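# Sort four caps onto plates by which pins they fit

## Task

Try each of the four caps on the two pins. A cap that slides over both pins goes upright on the blue plate. A cap that slides over only the pin with the green mark goes upright on the white plate. A cap that fits neither pin stays upright on the table. Nothing may end up off the table.

## Robot and tools

Robot: one seven-joint arm whose base stands at (0, 0, 0.074) m in the scene frame, almost level, ending in a five-finger right hand. The scene frame has its origin on the table top under the base, +z up, and +y to the left when facing along +x. All poses, targets and camera poses in calls and results use the arm's base frame. Positions are in metres and orientations are wxyz quaternions.

Hand point: a point fixed to the palm. Its +z runs along the straight fingers, +y comes out of the palm, and +x crosses the palm away from the thumb. Straight fingers extend 0.06 to 0.07 m past it along +z, with their centre lines 0.06 m behind it along -y. A wrist bracket on the little-finger side can strike objects. With the thumb swung fully in front of the palm (thumb_turn -1), the hand can enclose objects about 0.035 to 0.065 m thick, or a handle down to about 0.025 m.

Row format, shared by execute_actions and move: 14 numbers, each in [-1, 1].
- Numbers 1 to 6 are dx, dy, dz, rx, ry, rz. They are an offset, not a pose. They are measured along the base axes from the Hand target at the start of the action or move, and rx, ry, rz form one rotation vector about that position. 1.0 equals 0.6 m or 180 degrees. Every row counts from that same start, so sending an offset again moves the hand further.
- Numbers 7 to 12 are absolute finger targets, in this order: little, ring, middle, index, thumb_bend, thumb_turn. +1 means straight or open (thumb beside the palm) and -1 means curled or closed (thumb in front of the palm).
- Number 13 is force_limit: the stopping force at the fingertip, linear from about 0 N at -1 to 10 N at +1 (15 N for the two thumb motors).
- Number 14 is speed: from nearly zero at -1 up to full speed at +0.48 and above.
- A 0 in a hand slot is a real command. At the start, get a result first and copy the hand values it reports. To keep the hand unchanged, repeat the last six targets plus force_limit and speed.

Controller: each step, it limits the commanded pose to within 70 mm and 16 degrees of the measured pose. The hand often stops short of the Hand target. An all-zero action asks for the target again; if the hand still falls short, send the remaining gap as an offset.

Tools:
- execute_actions(actions, cameras): actions is a list of actions. Each action is a table of up to 15 rows, one per 1/30 s step; a short table repeats its last row to fill 15 steps. An empty list returns state and all images. cameras takes names, ["all"] or [].
- move(target, speed, blend, blocking, cameras): drives the hand point in a straight line. target is one 14-number row, or up to 15 rows as waypoints that all share the move's 10 s limit. Every waypoint is an offset from the same starting Hand target. speed is in m/s, from 0.002 to 2, default 0.25; turning is capped at twice that in rad/s and never above 2.5 rad/s. blend is in m and rounds the corners at waypoints; the default 0 stops at each one. blocking=false returns after about 0.5 s while the move continues. Hand values of the first row are sent at the start; those of later rows are sent on arrival, once the arm and fingers are at rest. The move does not slow for obstacles, and a faster move strikes harder. The result adds a "move:" line: done (within 3 mm and 2 degrees), off_target, moving, held or fault, plus limits=paced (pose clipped) or limits=held (steps withheld).
- wait(seconds 0 to 10): lets time pass while the last command holds; a running move keeps going.
- stop(): brakes a running move, which needs some distance.
- zoom_image(camera, region): camera is cam_head_left, cam_head_right or cam_wrist; region is [x0, y0, x1, y1] in pixels, at most 504 by 504, taken from the newest image.
- show_instructions(): shows the reference image.
- clear_fault(): clears a torque or force fault after a result has reported it.
- finished_scene(scene=1): ends the scene for good; the sorting must then stay correct without the robot.

Cameras: cam_head_left and cam_head_right are fixed on one bar looking at the table. cam_wrist is a fisheye on the hand. All images are 672x504. Calibration lines give K and T_world_to_cam in the base frame, accurate to a few millimetres.

Result lines: end_effector_position and end_effector_quat_wxyz (hand point, possibly off by a few cm); Hand target (the base for your next offsets); joint positions, velocities and torques; external joint torques; flange force in the hand's axes; hand_measured, hand_stopped_by (moving, target, force, stalled, fault) and hand_load_n, each in motor order. A grip that is lost shows up as hand_load_n dropping to about 0.

Gripping: close at speed -0.94 or slower for a gentle grip. A locked finger stays put. To squeeze harder, raise force_limit and send a target more closed than hand_measured. To loosen, send one more open than hand_measured.

Avoid: dropping caps, releasing them while they move, slamming them down, or knocking anything off the table. A contact force of 85 N, or joint contact torques above the limits (85 N m for the big joints, 11 N m for the wrist and forearm roll joints), stop the arm until clear_fault is called. Joints near their range ends or moving too fast also fault. Holding loads or pushing against something for a long time heats the motors; a MOTOR HOT line warns of this, and overheating brakes the arm for 30 to 60 s. To stop pressing, command the target back past the hand point. An external push may shift loose objects now and then.

Each tool is called after "Call:" by a JSON object that holds its "name" and its "arguments", one argument or row to a line.

Reference images:

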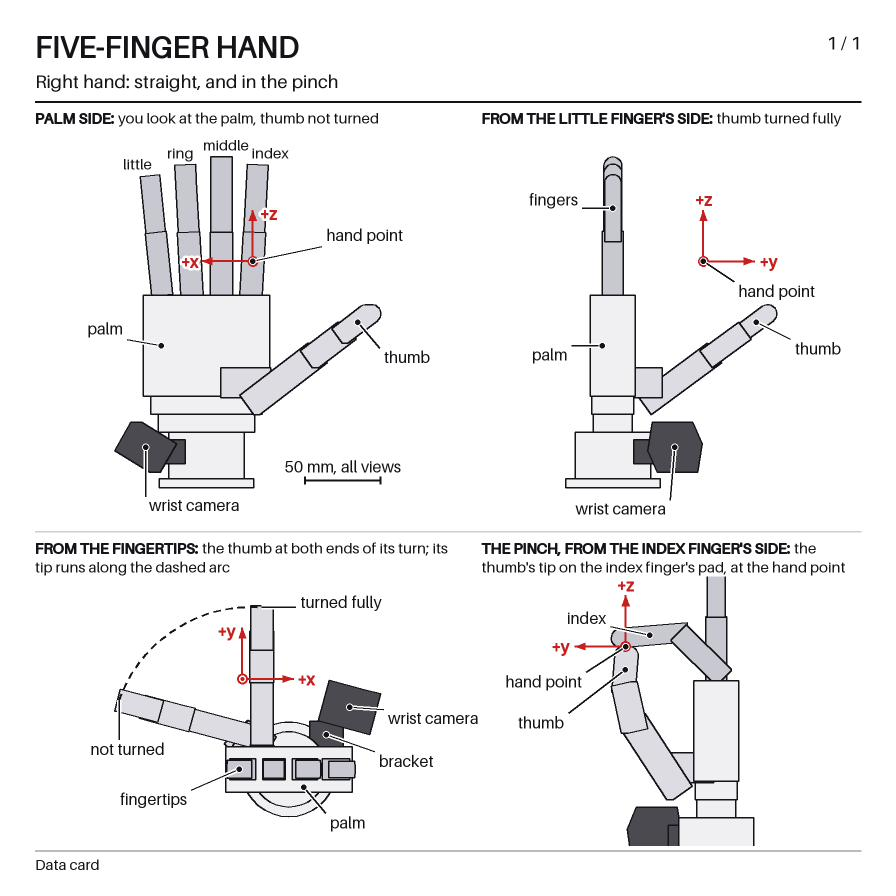

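## Session

Call:
{"name": "execute_actions", "arguments": {
  "actions": [],
  "cameras": ["all"]
}}

Scene clock: 0.00 s.
end_effector_position=(+0.6313, +0.1922, +0.0088) hand_measured=(+1.000, +1.000, +1.000, +1.000, +1.000, +1.000) hand_load_n=(+0.0, +0.0, +0.0, +0.0, +0.0, +0.0) hand_stopped_by=(target, target, target, target, target, target) hand_force_limit=0.00 hand_speed=-0.80 end_effector_quat_wxyz=(-0.319, +0.755, -0.567, -0.075)
Joint positions: [-0.181 0.819 0.393 -1.755 0.842 2.727 -0.981]
Joint velocities: within noise
Joint torques (N m): no reading
External joint torques (N m): no reading
Flange force (N): no reading
Hand target: +0.6313, +0.1922, +0.0088; -0.319, +0.755, -0.567, -0.075

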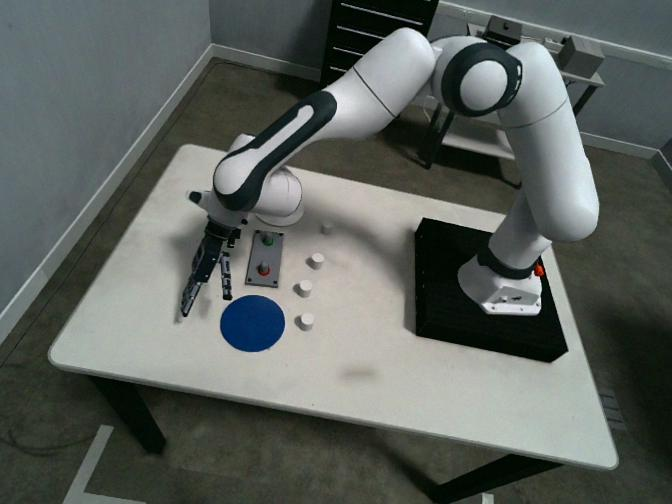

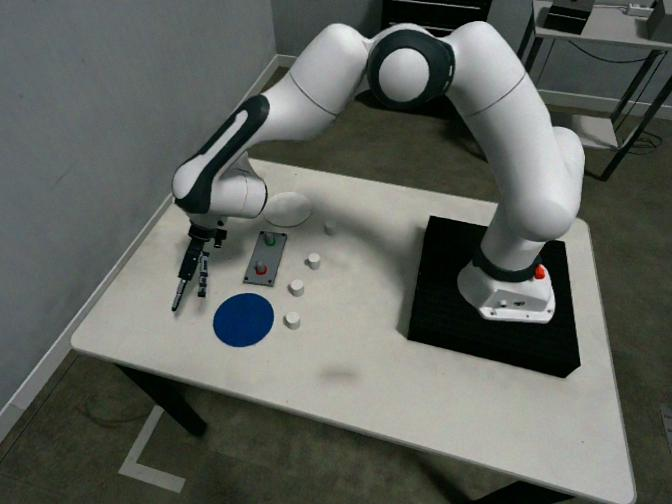

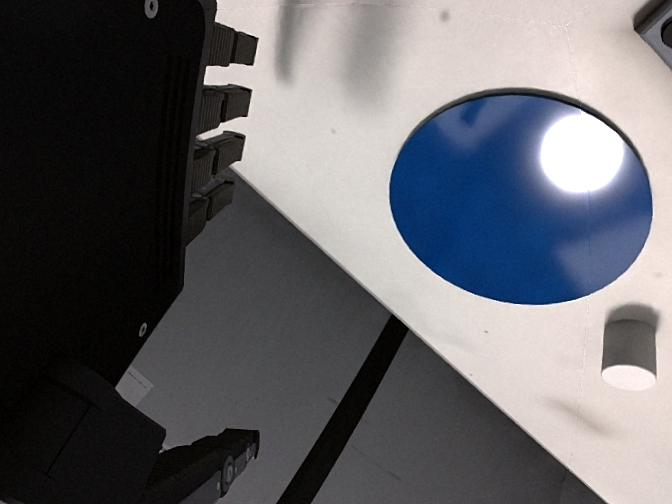

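Call:
{"name": "zoom_image", "arguments": {
  "camera": "cam_head_left",
  "region": [180, 180, 380, 360]
}}

Call:
{"name": "zoom_image", "arguments": {
  "camera": "cam_head_right",
  "region": [180, 180, 380, 360]
}}

Call:
{"name": "zoom_image", "arguments": {
  "camera": "cam_head_left",
  "region": [235, 220, 295, 300]
}}

Call:
{"name": "zoom_image", "arguments": {
  "camera": "cam_head_left",
  "region": [285, 210, 345, 345]
}}

Scaled by 2.520.

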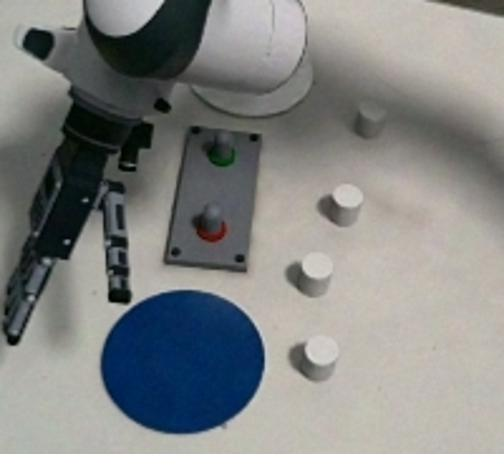

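Scaled by 2.520.

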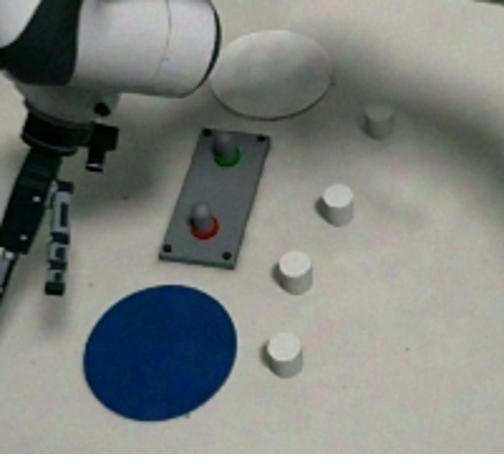

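Scaled by 6.300.

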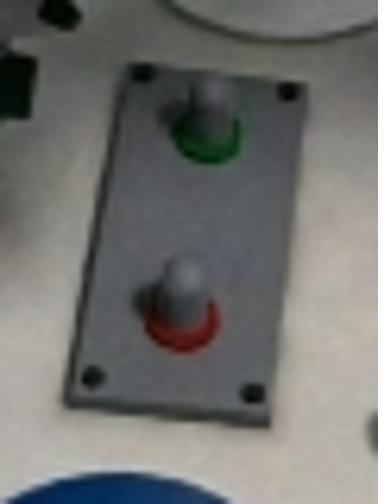

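Scaled by 3.733.

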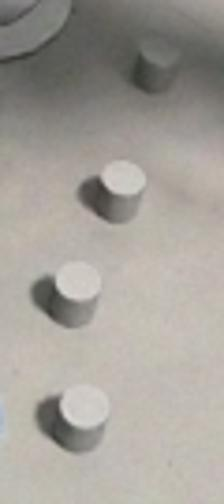

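Call:
{"name": "move", "arguments": {
  "target": [
    [0,0,0.22,0,0,0,1,1,1,1,1,1,0,-0.8],
    [-0.2688,-0.237,0.2687,-0.1217,-0.1872,-0.1634,1,1,1,1,1,1,0,-0.8]
  ],
  "blend": [0.03,0],
  "speed": 0.25,
  "cameras": ["all"]
}}

Scene clock: 16.23 s.
end_effector_position=(+0.4697, +0.0501, +0.1702) hand_measured=(+1.000, +1.000, +1.000, +1.000, +1.000, +1.000) hand_load_n=(+0.0, +0.0, +0.0, +0.0, +0.0, +0.0) hand_stopped_by=(target, target, target, target, target, target) hand_force_limit=0.00 hand_speed=-0.80 end_effector_quat_wxyz=(-0.239, +0.668, -0.666, +0.230)
Joint positions: [-0.315 -0.078 0.593 -2.522 1.792 3.271 -1.547]
Joint velocities: [0 0.001 -0.001 0 0 0 -0.005]
Joint torques (N m): [-0.09 -20.33 -0.73 16.53 -1.42 1.3 -0.41]
External joint torques (N m): [-0.31 -0.27 -0.07 -1.46 0.19 -0.37 -0.38]
Flange force (N): [0.0 0.0 0.0]
Hand target: +0.4700, +0.0500, +0.1701; -0.324, +0.627, -0.629, +0.325
Off the commanded pose: 0.000 m, 17 deg; orientation clipped.
move: off_target; limits=paced
camera_calibration:
cam_wrist: T_world_to_cam=[[-0.751516, -0.306166, -0.584368, 0.465541], [-0.5054, 0.836516, 0.211687, 0.164503], [0.424022, 0.454426, -0.783392, 0.0237172], [0, 0, 0, 1]] pos_world=[0.422945, -0.00585412, 0.255804]

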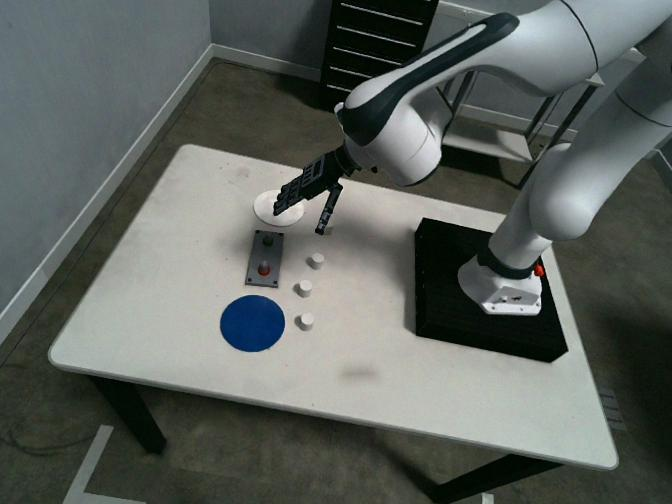

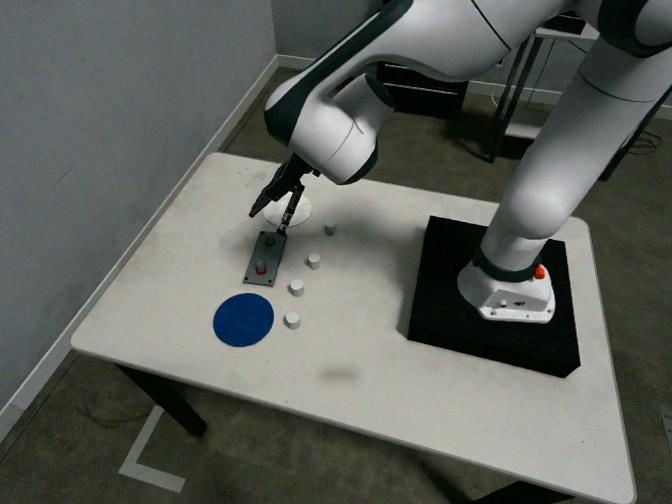

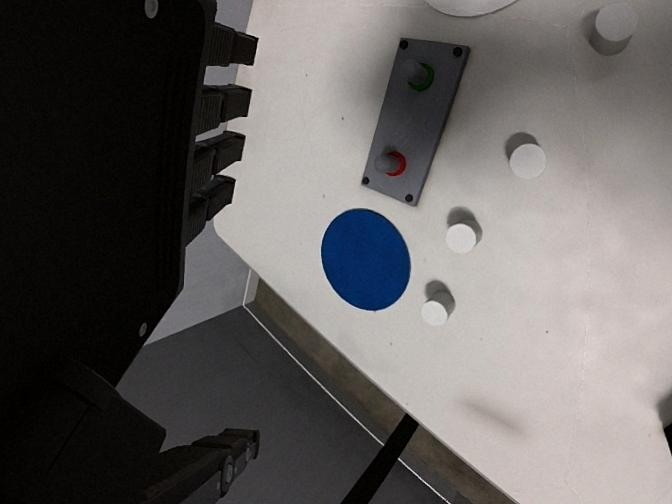

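Call:
{"name": "move", "arguments": {
  "target": [0,0,0,0,0,0,1,1,1,1,1,-1,0,-0.3],
  "speed": 0.25,
  "cameras": ["cam_wrist"]
}}

Scene clock: 18.57 s.
end_effector_position=(+0.4697, +0.0500, +0.1703) hand_measured=(+1.000, +1.000, +1.000, +1.000, +1.000, -1.000) hand_load_n=(+0.0, +0.0, +0.0, +0.0, +0.0, +0.0) hand_stopped_by=(target, target, target, target, target, target) hand_force_limit=0.00 hand_speed=-0.30 end_effector_quat_wxyz=(-0.238, +0.668, -0.666, +0.230)
Joint positions: [-0.315 -0.078 0.593 -2.522 1.792 3.271 -1.549]
Joint torques (N m): [0.49 -20.33 -1.12 16.11 -1.78 1.33 -0.15]
External joint torques (N m): [0.37 -0.31 -0.35 -1.81 -0.17 -0.36 -0.12]
Flange force (N): [0.0 0.0 0.0]
Hand target: +0.4702, +0.0499, +0.1709; -0.239, +0.670, -0.664, +0.231 (not the last commanded pose)
Off the commanded pose: 0.000 m, 16 deg.
move: off_target
camera_calibration:
cam_wrist: T_world_to_cam=[[-0.750999, -0.307618, -0.584271, 0.465421], [-0.506483, 0.83608, 0.210819, 0.165207], [0.423646, 0.454248, -0.783698, 0.0239887], [0, 0, 0, 1]] pos_world=[0.423042, -0.00585187, 0.255903]
Images, in order (width x height): cam_wrist 672x504.

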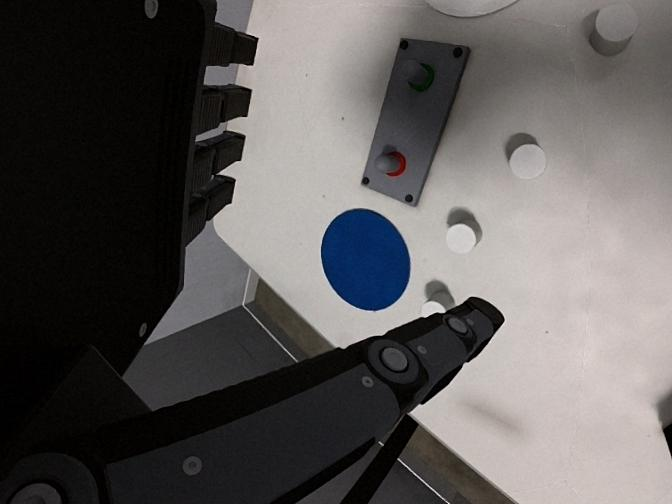

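Call:
{"name": "move", "arguments": {
  "target": [0,0,0,0.0348,-0.0913,0.2461,1,1,1,1,1,-1,0,-0.3],
  "speed": 0.25,
  "cameras": ["cam_wrist", "cam_head_left"]
}}

Scene clock: 23.23 s.
end_effector_position=(+0.4700, +0.0507, +0.1715) hand_measured=(+1.000, +1.000, +1.000, +1.000, +1.000, -1.000) hand_load_n=(+0.0, +0.0, +0.0, +0.0, +0.0, +0.0) hand_stopped_by=(target, target, target, target, target, target) hand_force_limit=0.00 hand_speed=-0.30 end_effector_quat_wxyz=(-0.434, +0.816, -0.339, +0.179)
Joint positions: [-0.459 -0.162 0.366 -2.608 1.684 2.399 -2.267]
Joint velocities: [0.001 0 0 0.001 0.001 0 -0.007]
Joint torques (N m): [0.36 -18.91 -1.88 17.38 -0.55 -0.03 -0.34]
External joint torques (N m): [0.14 1.01 -0.79 -1.78 -0.23 -0.3 -0.29]
Flange force (N): [-0.9 4.1 -1.5]
Hand target: +0.4702, +0.0499, +0.1709; -0.434, +0.817, -0.335, +0.180
Off the commanded pose: 0.001 m, 0 deg.
move: done
camera_calibration:
cam_wrist: T_world_to_cam=[[-0.170518, -0.603517, -0.778903, 0.242079], [-0.975598, 0.21437, 0.0474789, 0.444569], [0.138319, 0.767993, -0.625344, 0.115605], [0, 0, 0, 1]] pos_world=[0.459009, -0.0379869, 0.239741]
Images, in order (width x height): cam_head_left 672x504, cam_wrist 672x504.

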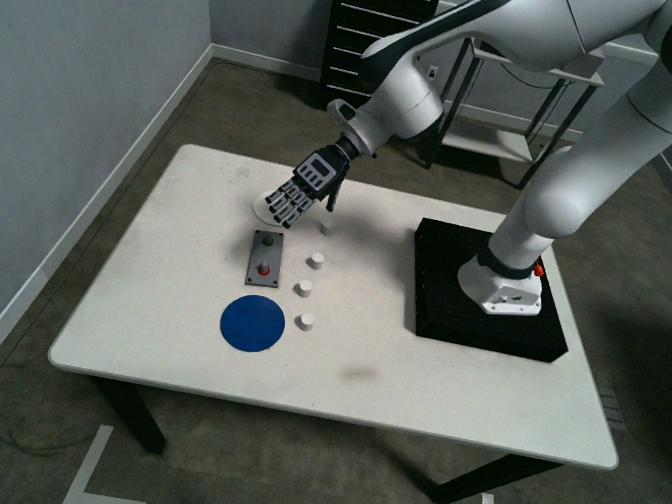

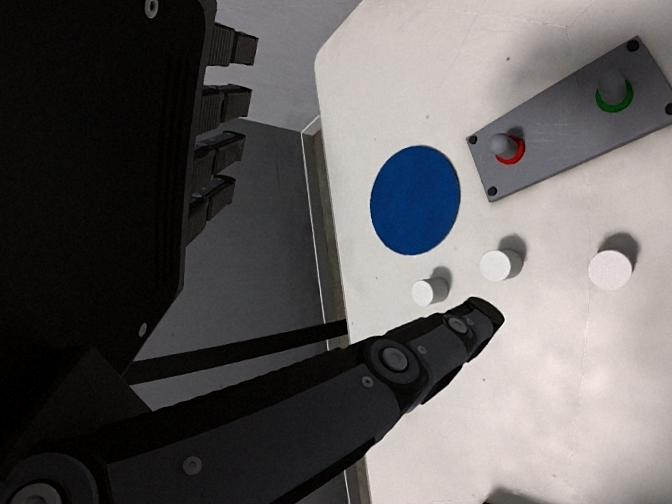

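Call:
{"name": "zoom_image", "arguments": {
  "camera": "cam_wrist",
  "region": [460, 30, 672, 210]
}}

Call:
{"name": "zoom_image", "arguments": {
  "camera": "cam_wrist",
  "region": [400, 220, 660, 320]
}}

Scaled by 2.377 from the camera's 672x504 image, which has a finer 960x720 frame.

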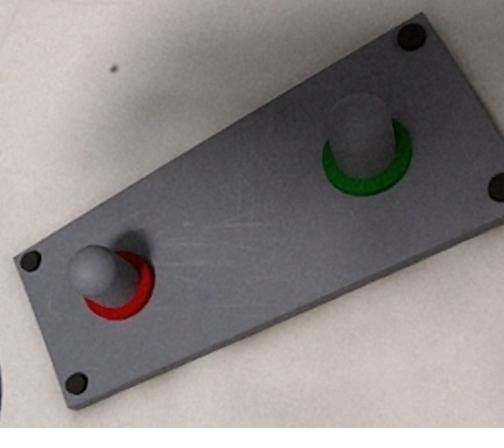

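Scaled by 1.938 from the camera's 672x504 image, which has a finer 960x720 frame.

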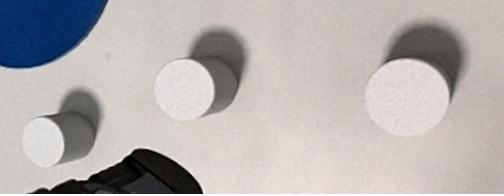

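Call:
{"name": "move", "arguments": {
  "target": [
    [0,0,0,0,0,0,-1,-1,0.6,0.6,0.4,-1,0,0.0],
    [-0.0417,0.042,-0.28,0,0,0,-1,-1,0.6,0.6,0.4,-1,0,0.0]
  ],
  "speed": 0.2,
  "cameras": ["all"]
}}

Scene clock: 29.37 s.
end_effector_position=(+0.4456, +0.0746, +0.0035) hand_measured=(-1.000, -1.000, +0.600, +0.600, +0.400, -1.000) hand_load_n=(+0.0, +0.0, +0.0, +0.0, +0.0, +0.0) hand_stopped_by=(target, target, target, target, target, target) hand_force_limit=0.00 hand_speed=0.00 end_effector_quat_wxyz=(-0.433, +0.816, -0.338, +0.178)
Joint positions: [-0.412 0.309 0.338 -2.555 2.086 2.417 -2.895]
Joint velocities: [0.001 0 0 0.001 0 -0.001 -0.005]
Joint torques (N m): [1.03 -28.19 2.11 10.42 -0.12 -0.51 -0.43]
External joint torques (N m): [0.68 0 -0.46 -1.89 0.2 -0.31 -0.38]
Flange force (N): [-5.3 1.7 -3.2]
Hand target: +0.4451, +0.0751, +0.0029; -0.434, +0.817, -0.335, +0.180
Off the commanded pose: 0.001 m, 0 deg.
move: done
camera_calibration:
cam_wrist: T_world_to_cam=[[-0.169361, -0.604559, -0.778348, 0.121099], [-0.975982, 0.212682, 0.0471695, 0.42395], [0.137024, 0.767642, -0.626059, -0.00386568], [0, 0, 0, 1]] pos_world=[0.434807, -0.0139872, 0.0718398]

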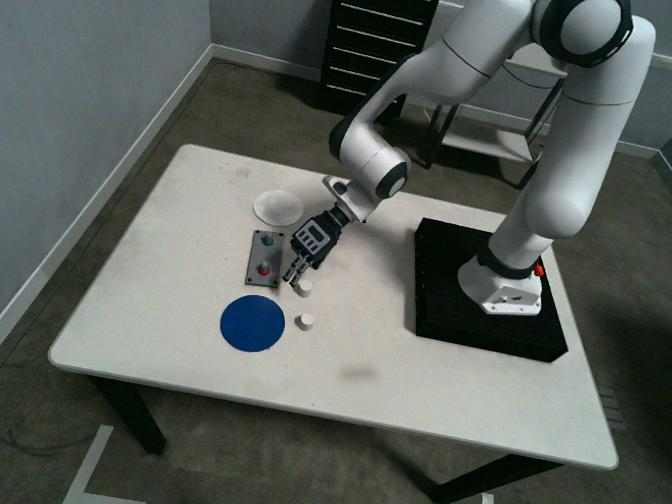

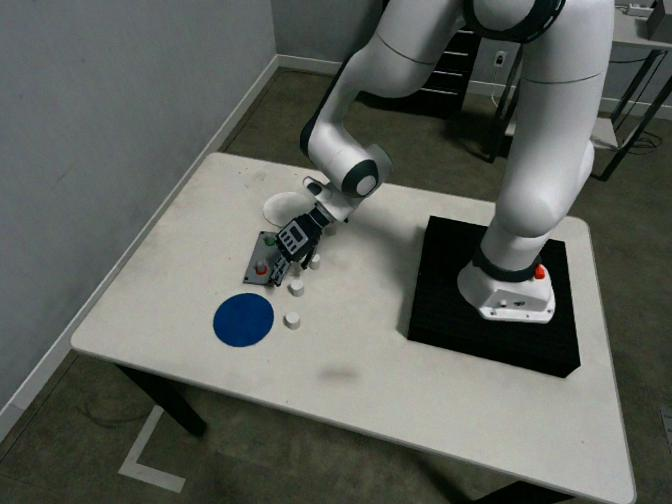

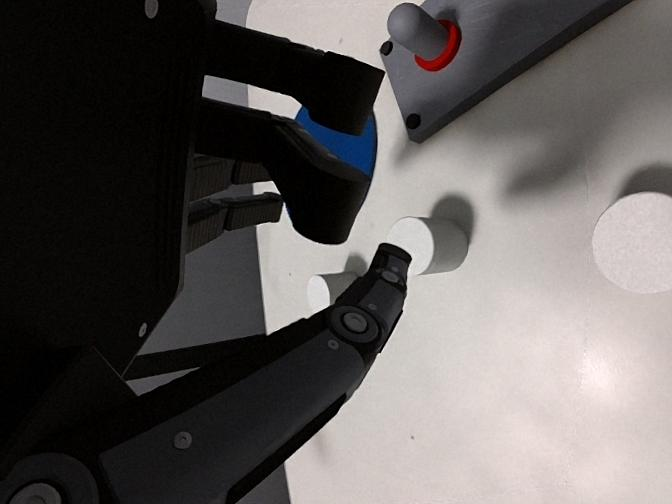

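Call:
{"name": "zoom_image", "arguments": {
  "camera": "cam_wrist",
  "region": [280, 160, 520, 340]
}}

Scaled by 2.100 from the camera's 672x504 image, which has a finer 960x720 frame.

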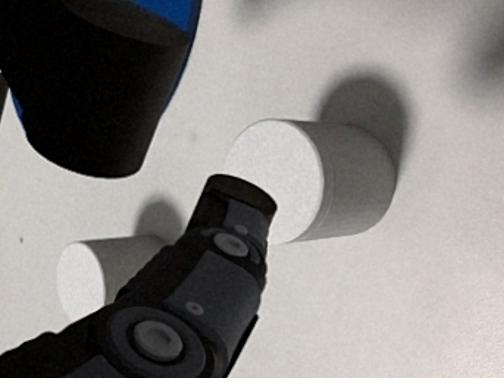

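Call:
{"name": "move", "arguments": {
  "target": [
    [-0.0168,-0.0092,0,0,0,0,-1,-1,0.6,0.6,0.4,-1,0,0.0],
    [-0.0168,-0.0092,-0.0933,0,0,0,-1,-1,0.6,0.6,0.4,-1,0,0.0]
  ],
  "speed": 0.12,
  "cameras": ["all"]
}}

Scene clock: 34.93 s.
end_effector_position=(+0.4347, +0.0693, -0.0534) hand_measured=(-1.000, -1.000, +0.600, +0.600, +0.400, -1.000) hand_load_n=(+0.0, +0.0, +0.0, +0.0, +0.5, +0.0) hand_stopped_by=(target, target, target, target, target, target) hand_force_limit=0.00 hand_speed=0.00 end_effector_quat_wxyz=(-0.433, +0.817, -0.338, +0.177)
Joint positions: [-0.165 0.464 0.06 -2.518 2.149 2.284 -2.992]
Joint velocities: [0.001 0 0 -0.002 0 -0.004 -0.002]
Joint torques (N m): [1.22 -32.29 0.3 8 0.06 -0.55 -0.4]
External joint torques (N m): [0.87 -0.9 -0.44 -1.89 0.19 -0.32 -0.35]
Flange force (N): [-6.1 -1.5 -5.7]
Hand target: +0.4351, +0.0696, -0.0531; -0.434, +0.817, -0.335, +0.180
Off the commanded pose: 0.001 m, 0 deg.
joint sent to its limit — joint 7 (wrist roll), lower limit. The joint targets still meet the commanded pose.
move: done
camera_calibration:
cam_wrist: T_world_to_cam=[[-0.171072, -0.604443, -0.778064, 0.072461], [-0.976059, 0.211635, 0.0501952, 0.417311], [0.134325, 0.768023, -0.626177, -0.03272], [0, 0, 0, 1]] pos_world=[0.424112, -0.0193892, 0.0149438]

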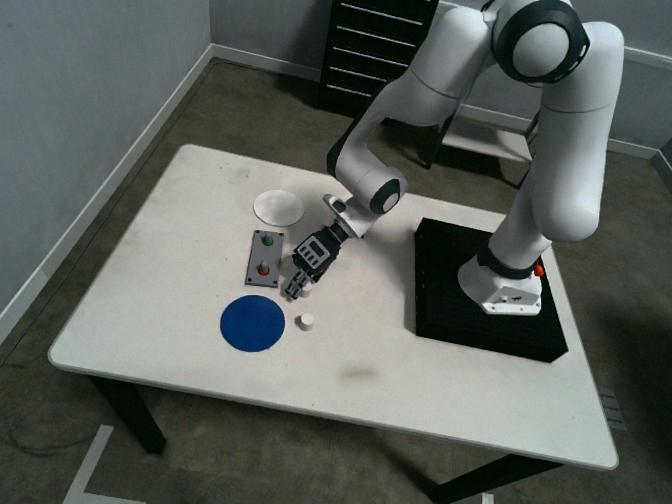

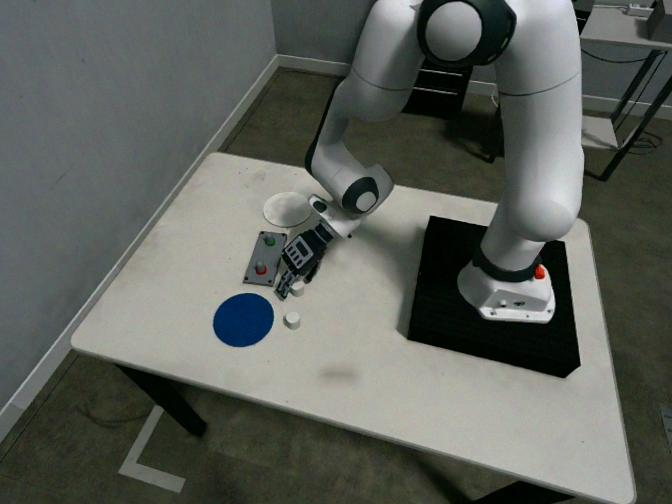

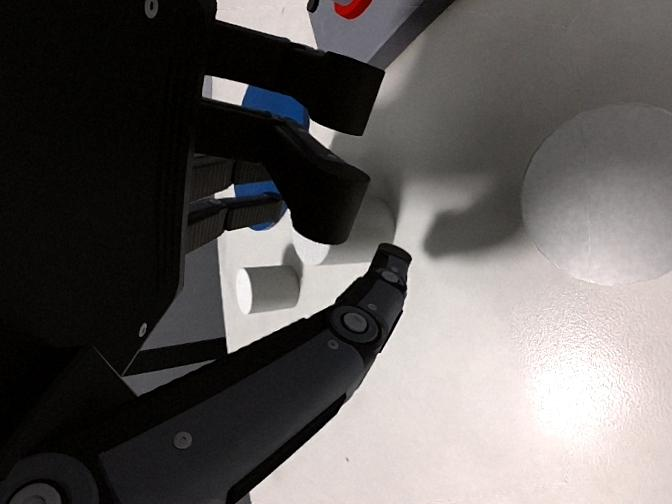

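Call:
{"name": "move", "arguments": {
  "target": [
    [0,0,0.08,0,0,0,-1,-1,0.6,0.6,0.4,-1,0,0.0],
    [0,0,0.1,0,0,-0.1667,-1,-1,0.6,0.6,0.4,-1,0,0.0]
  ],
  "speed": 0.2,
  "cameras": ["cam_wrist"]
}}

Scene clock: 39.20 s.
end_effector_position=(+0.4352, +0.0693, +0.0070) hand_measured=(-1.000, -1.000, +0.600, +0.600, +0.400, -1.000) hand_load_n=(+0.0, +0.0, +0.0, -0.5, +0.0, +0.0) hand_stopped_by=(target, target, target, target, target, target) hand_force_limit=0.00 hand_speed=0.00 end_effector_quat_wxyz=(-0.376, +0.703, -0.535, +0.278)
Joint positions: [0.244 0.204 -0.197 -2.7 2.826 2.39 -2.992]
Joint torques (N m): [1.02 -24.19 -1.36 8.87 -0.03 -0.64 -0.42]
External joint torques (N m): [0.73 -0.27 -0.59 -1.84 0.22 -0.42 -0.37]
Flange force (N): [-2.9 3.2 -5.8]
Hand target: +0.4351, +0.0696, +0.0069; -0.372, +0.702, -0.535, +0.286
Off the commanded pose: 0.000 m, 1 deg.
joint sent to its limit — joint 5 (forearm roll), upper limit; joint 7 (wrist roll), lower limit. The joint targets still meet the commanded pose.
move: done
camera_calibration:
cam_wrist: T_world_to_cam=[[-0.446938, -0.437025, -0.780548, 0.228068], [-0.746598, 0.662885, 0.0563526, 0.283552], [0.492786, 0.607942, -0.62255, -0.139882], [0, 0, 0, 1]] pos_world=[0.382564, -0.00325054, 0.0749555]
Images, in order (width x height): cam_wrist 672x504.

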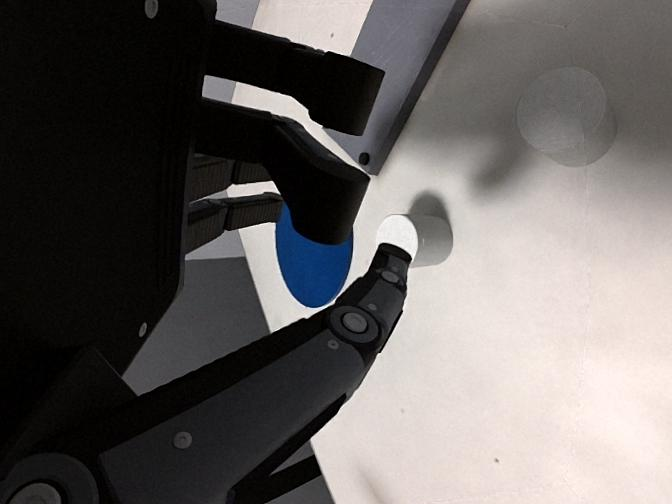

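Call:
{"name": "move", "arguments": {
  "target": [0.0582,-0.0327,0.2718,0,0,0.1667,-1,-1,0.6,0.6,0.4,-1,0,0.0],
  "speed": 0.3,
  "cameras": []
}}

Scene clock: 47.90 s.
end_effector_position=(+0.4702, +0.0498, +0.1702) hand_measured=(-1.000, -1.000, +0.600, +0.600, +0.400, -1.000) hand_load_n=(+0.0, +0.0, +0.0, +0.0, +0.0, +0.0) hand_stopped_by=(target, target, target, target, target, target) hand_force_limit=0.00 hand_speed=0.00 end_effector_quat_wxyz=(-0.433, +0.818, -0.332, +0.182)
Joint positions: [0.205 -0.155 -0.283 -2.606 1.651 2.49 -2.299]
Joint velocities: [0 0 0 0 0 -0.001 0.005]
Joint torques (N m): [0.5 -19.37 0.81 17.68 -0.91 -0.06 0.04]
External joint torques (N m): [0.27 0.75 -0.59 -1.44 -0.36 -0.32 0.09]
Flange force (N): [-0.1 2.1 -1.8]
Hand target: +0.4700, +0.0500, +0.1700; -0.434, +0.817, -0.335, +0.180
Off the commanded pose: 0.000 m, 0 deg.
move: done
No camera images: "cameras" was empty.

Call:
{"name": "move", "arguments": {
  "target": [0.2167,0.1,0.0,0.0405,0.2178,-0.0772,-1,-1,0.6,0.6,0.4,-1,0,0.0],
  "speed": 0.3,
  "cameras": []
}}

Scene clock: 51.27 s.
end_effector_position=(+0.6006, +0.1090, +0.1706) hand_measured=(-1.000, -1.000, +0.600, +0.600, +0.400, -1.000) hand_load_n=(+0.0, +0.5, +0.0, +0.0, +0.0, +0.0) hand_stopped_by=(target, target, target, target, target, target) hand_force_limit=0.00 hand_speed=0.00 end_effector_quat_wxyz=(-0.324, +0.757, -0.563, -0.073)
Joint positions: [0.295 0.397 -0.333 -1.929 1.083 2.282 -1.045]
Joint velocities: [0.001 0 0.001 0 0.001 0.001 0.006]
Joint torques (N m): [1.22 -38.64 -3.82 19.23 -0.07 0.96 0.1]
External joint torques (N m): [0.53 0.26 -0.63 -1.62 -0.34 -0.33 0.12]
Flange force (N): [-2.6 4.3 -2.2]
Hand target: +0.6000, +0.1100, +0.1700; -0.322, +0.756, -0.566, -0.075
Off the commanded pose: 0.001 m, 0 deg.
move: done; limits=paced
No camera images: "cameras" was empty.

Call:
{"name": "move", "arguments": {
  "target": [-0.083,-0.1,0.0,-0.1821,0.1128,-0.0869,-1,-1,0.6,0.6,0.4,-1,0,0.0],
  "speed": 0.3,
  "cameras": []
}}

Scene clock: 54.37 s.
end_effector_position=(+0.5502, +0.0485, +0.1704) hand_measured=(-1.000, -1.000, +0.600, +0.600, +0.400, -1.000) hand_load_n=(+0.0, +0.0, +0.0, +0.0, +0.0, +0.0) hand_stopped_by=(target, target, target, target, target, target) hand_force_limit=0.00 hand_speed=0.00 end_effector_quat_wxyz=(-0.002, +0.711, -0.703, +0.001)
Joint positions: [0.8 0.44 -0.837 -1.943 0.408 2.212 -0.249]
Joint velocities: [0 -0.001 0.001 0 0 0 0.007]
Joint torques (N m): [1.26 -31.68 -9.51 18.55 0.86 1.77 0.17]
External joint torques (N m): [0.88 0.22 -0.47 -1.58 0.22 -0.36 0.17]
Flange force (N): [-1.2 7.7 -0.4]
Hand target: +0.5502, +0.0500, +0.1700; -0.002, +0.708, -0.706, +0.000
Off the commanded pose: 0.002 m, 1 deg.
move: done
No camera images: "cameras" was empty.

Call:
{"name": "move", "arguments": {
  "target": [-0.03,0,-0.05,0,-0.3111,0,-1,-1,0.6,0.6,0.4,-1,0,0.0],
  "speed": 0.3,
  "cameras": []
}}

Scene clock: 58.07 s.
end_effector_position=(+0.5319, +0.0495, +0.1401) hand_measured=(-1.000, -1.000, +0.600, +0.600, +0.400, -1.000) hand_load_n=(+0.0, +0.0, +0.0, +0.0, +0.0, +0.0) hand_stopped_by=(target, target, target, target, target, target) hand_force_limit=0.00 hand_speed=0.00 end_effector_quat_wxyz=(-0.331, +0.627, -0.621, +0.334)
Joint positions: [0.428 0.24 -0.386 -2.731 -0.012 3.93 0.102]
Joint velocities: [0.001 0 0.001 -0.001 0 0.001 0.007]
Joint torques (N m): [-0.03 -24.76 -1.35 10.49 0 2.56 0.1]
External joint torques (N m): [-0.29 0.46 0.25 -1.33 -0.38 -0.01 0.15]
Flange force (N): [2.5 2.9 -1.3]
Hand target: +0.5322, +0.0500, +0.1400; -0.333, +0.625, -0.623, +0.332
Off the commanded pose: 0.001 m, 0 deg.
move: done
No camera images: "cameras" was empty.

Call:
{"name": "move", "arguments": {
  "target": [
    [-0.1,0,0,0,0,0.25,-1,-1,0.6,0.6,0.4,-1,0,0.0],
    [-0.162,0.033,-0.233,0,0,0.25,-1,-1,0.6,0.6,0.4,-1,0,0.0]
  ],
  "speed": 0.25,
  "blend": [0.02,0],
  "cameras": ["cam_wrist"]
}}

Scene clock: 66.67 s.
end_effector_position=(+0.4347, +0.0702, +0.0008) hand_measured=(-1.000, -1.000, +0.600, +0.600, +0.400, -1.000) hand_load_n=(+0.0, +0.0, +0.0, +0.0, +0.0, +0.0) hand_stopped_by=(target, target, target, target, target, target) hand_force_limit=0.00 hand_speed=0.00 end_effector_quat_wxyz=(-0.435, +0.815, -0.339, +0.177)
Joint positions: [-0.017 0.774 -0.296 -2.504 -1.037 4.355 0.018]
Joint velocities: [0 0 0 0.001 0 0.001 -0.004]
Joint torques (N m): [1.25 -31.78 -3.2 2.67 0.07 2.61 -0.42]
External joint torques (N m): [0.91 0.26 -0.41 -1.3 0.23 0.03 -0.37]
Flange force (N): [-6.1 0.2 -1.8]
Hand target: +0.4350, +0.0698, +0.0002; -0.435, +0.816, -0.336, +0.180
Off the commanded pose: 0.001 m, 0 deg.
move: done
camera_calibration:
cam_wrist: T_world_to_cam=[[-0.171838, -0.599697, -0.781559, 0.115173], [-0.975395, 0.214805, 0.0496334, 0.413819], [0.138118, 0.770858, -0.621853, -0.00133149], [0, 0, 0, 1]] pos_world=[0.423612, -0.0187954, 0.0686471]
Images, in order (width x height): cam_wrist 672x504.

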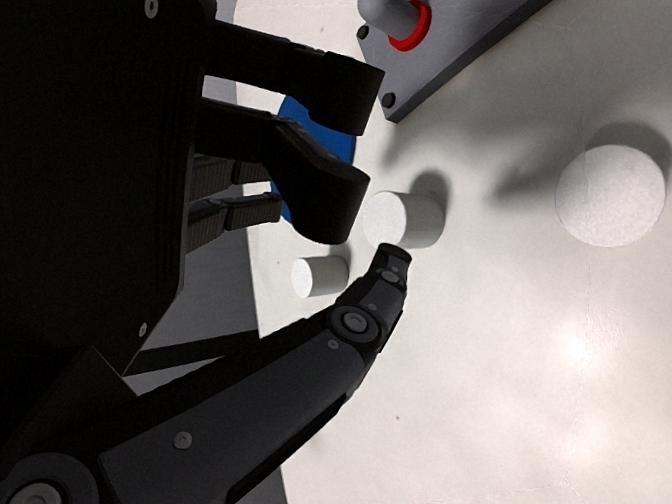

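Call:
{"name": "move", "arguments": {
  "target": [0.0078,0.0078,-0.06,0,0,0,-1,-1,0.6,0.6,0.4,-1,0,0.0],
  "speed": 0.15,
  "cameras": ["cam_wrist"]
}}

Call:
{"name": "zoom_image", "arguments": {
  "camera": "cam_wrist",
  "region": [270, 140, 510, 320]
}}

Scene clock: 68.40 s.
end_effector_position=(+0.4391, +0.0745, -0.0353) hand_measured=(-1.000, -1.000, +0.600, +0.600, +0.400, -1.000) hand_load_n=(+0.0, +0.0, +0.0, +0.0, +0.0, +0.0) hand_stopped_by=(target, target, target, target, target, target) hand_force_limit=0.00 hand_speed=0.00 end_effector_quat_wxyz=(-0.435, +0.815, -0.340, +0.177)
Joint positions: [-0.016 0.892 -0.266 -2.434 -0.98 4.383 -0.017]
Joint velocities: [0.001 0.001 0.002 -0.001 0 0.003 -0.007]
Joint torques (N m): [1.23 -33.04 -2.77 2.31 -0.01 2.55 -0.43]
External joint torques (N m): [0.78 0.26 -0.05 -0.76 0.25 -0.03 -0.38]
Flange force (N): [-4.4 0.1 -0.5]
Hand target: +0.4397, +0.0745, -0.0358; -0.435, +0.816, -0.336, +0.180
Off the commanded pose: 0.001 m, 0 deg.
move: done
camera_calibration:
cam_wrist: T_world_to_cam=[[-0.172877, -0.599874, -0.781194, 0.0907255], [-0.975211, 0.21547, 0.0503553, 0.418888], [0.138117, 0.770535, -0.622254, -0.027695], [0, 0, 0, 1]] pos_world=[0.428014, -0.0144939, 0.0325477]
Images, in order (width x height): cam_wrist 672x504.

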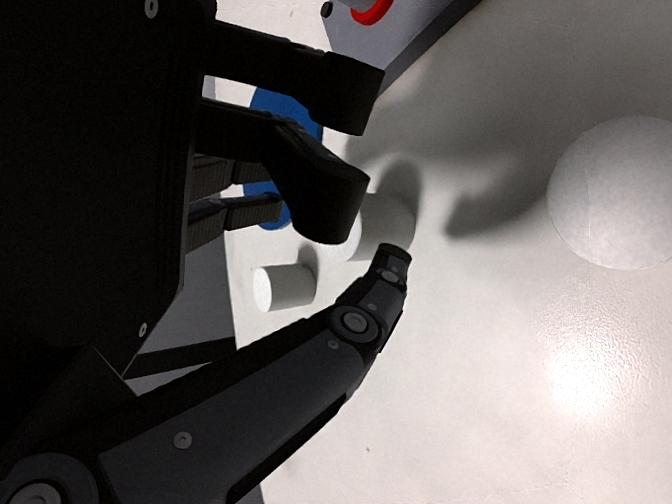

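Scaled by 2.100 from the camera's 672x504 image, which has a finer 960x720 frame.

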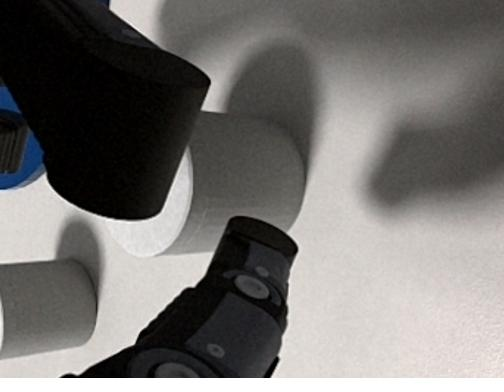

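Call:
{"name": "move", "arguments": {
  "target": [
    [0,0,-0.0397,0,0,0,-1,-1,0.6,0.6,0.4,-1,-0.4,-0.5],
    [0,0,-0.0397,0,0,0,-1,-1,0.6,0.6,0.0,-1,-0.4,-0.6],
    [0,0,-0.0397,0,0,0,-1,-1,0.1,0.1,0.0,-1,-0.4,-0.92]
  ],
  "speed": 0.1,
  "cameras": ["cam_wrist"]
}}

Call:
{"name": "zoom_image", "arguments": {
  "camera": "cam_wrist",
  "region": [230, 130, 470, 310]
}}

Scene clock: 73.20 s.
end_effector_position=(+0.4395, +0.0751, -0.0586) hand_measured=(-1.000, -1.000, +0.302, +0.294, +0.002, -1.000) hand_load_n=(+0.0, +0.0, +2.0, +3.0, +5.5, +0.5) hand_stopped_by=(target, target, force, force, target, target) hand_force_limit=-0.40 hand_speed=-0.92 end_effector_quat_wxyz=(-0.436, +0.815, -0.339, +0.178)
Joint positions: [-0.016 0.97 -0.255 -2.386 -0.953 4.407 -0.039]
Joint torques (N m): [1.04 -33.76 -3.21 1.61 -0.08 2.37 -0.35]
External joint torques (N m): [0.59 0.18 -0.42 -0.95 0.23 -0.21 -0.3]
Flange force (N): [-4.0 -0.7 -1.7]
Hand target: +0.4397, +0.0745, -0.0596; -0.435, +0.816, -0.336, +0.180
Off the commanded pose: 0.001 m, 0 deg.
move: done
camera_calibration:
cam_wrist: T_world_to_cam=[[-0.169477, -0.599676, -0.782091, 0.0714231], [-0.975751, 0.213637, 0.0476337, 0.420551], [0.138519, 0.771199, -0.621341, -0.0429427], [0, 0, 0, 1]] pos_world=[0.428406, -0.0138973, 0.00914486]
Images, in order (width x height): cam_wrist 672x504.

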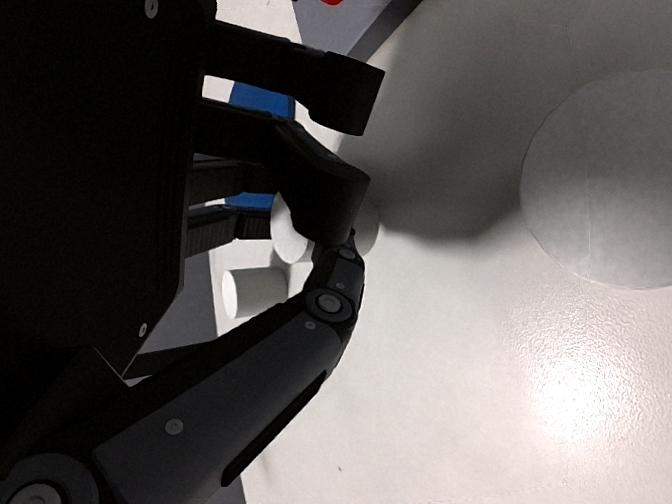

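Scaled by 2.100 from the camera's 672x504 image, which has a finer 960x720 frame.

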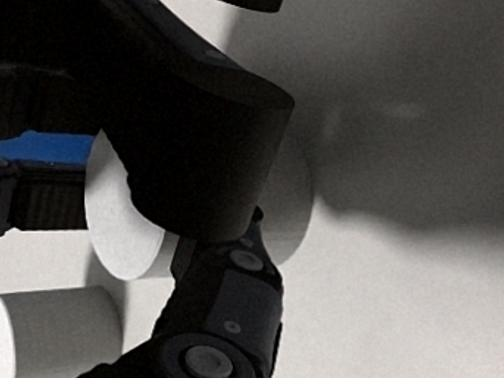

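Call:
{"name": "move", "arguments": {
  "target": [
    [0,0,0.149,0,0,0,-1,-1,0.1,0.1,0.0,-1,-0.4,-0.92],
    [0.1505,-0.0742,0.1993,0,0,0,-1,-1,0.1,0.1,0.0,-1,-0.4,-0.92]
  ],
  "speed": 0.2,
  "blend": [0.02,0],
  "cameras": ["all"]
}}

Call:
{"name": "zoom_image", "arguments": {
  "camera": "cam_wrist",
  "region": [400, 60, 652, 240]
}}

Call:
{"name": "zoom_image", "arguments": {
  "camera": "cam_wrist",
  "region": [230, 130, 470, 310]
}}

Scene clock: 77.37 s.
end_effector_position=(+0.5307, +0.0300, +0.0610) hand_measured=(-1.000, -1.000, +0.302, +0.294, +0.002, -1.000) hand_load_n=(+0.0, +0.0, +2.0, +2.5, +6.0, +0.0) hand_stopped_by=(target, target, force, force, target, target) hand_force_limit=-0.40 hand_speed=-0.92 end_effector_quat_wxyz=(-0.435, +0.817, -0.333, +0.182)
Joint positions: [-0.099 0.698 -0.303 -2.175 -1.303 4.203 0.388]
Joint velocities: [0.001 0 -0.001 0 0 0.001 0.006]
Joint torques (N m): [0.2 -37.07 -2.66 9.39 0.44 2.14 0.23]
External joint torques (N m): [-0.32 0.1 0.24 -1.09 -0.3 -0.32 0.28]
Flange force (N): [-2.6 -0.5 -1.9]
Hand target: +0.5300, +0.0300, +0.0599; -0.435, +0.816, -0.336, +0.180
Off the commanded pose: 0.001 m, 1 deg.
move: done
camera_calibration:
cam_wrist: T_world_to_cam=[[-0.157143, -0.607333, -0.778751, 0.146899], [-0.977531, 0.207838, 0.0351659, 0.515412], [0.140497, 0.766779, -0.626347, 0.0529264], [0, 0, 0, 1]] pos_world=[0.519479, -0.0584885, 0.129423]

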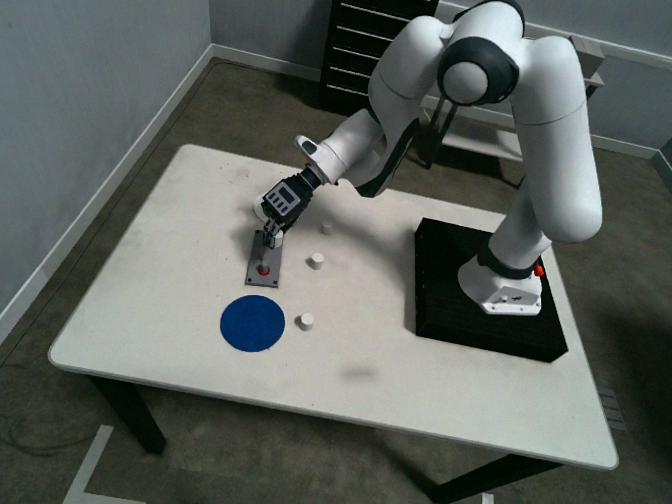

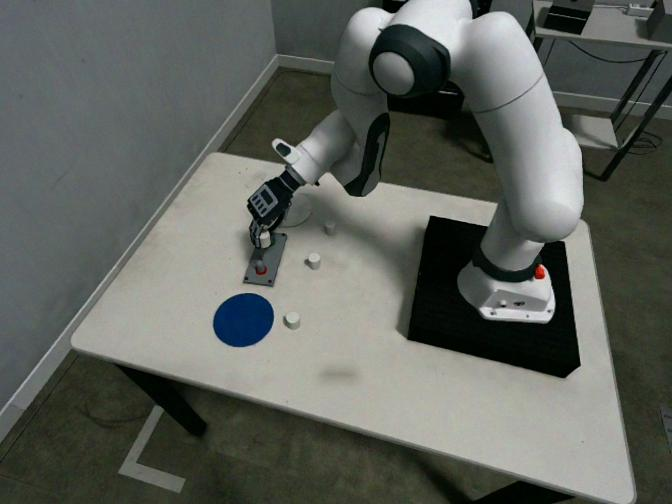

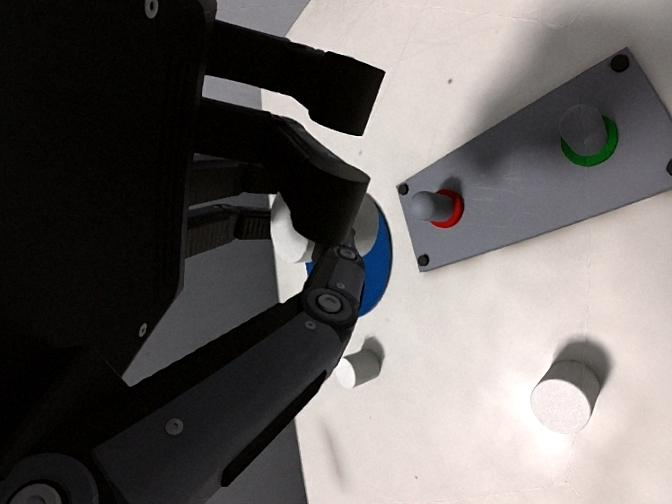

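Scaled by 2.000 from the camera's 672x504 image, which has a finer 960x720 frame.

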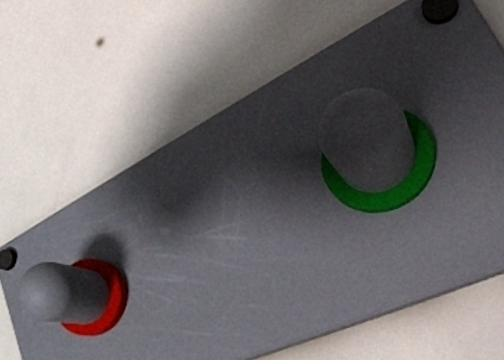

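Scaled by 2.100 from the camera's 672x504 image, which has a finer 960x720 frame.

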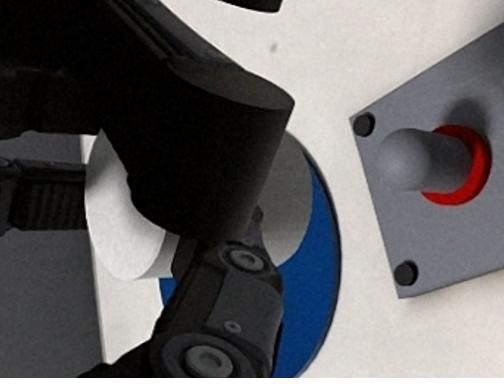

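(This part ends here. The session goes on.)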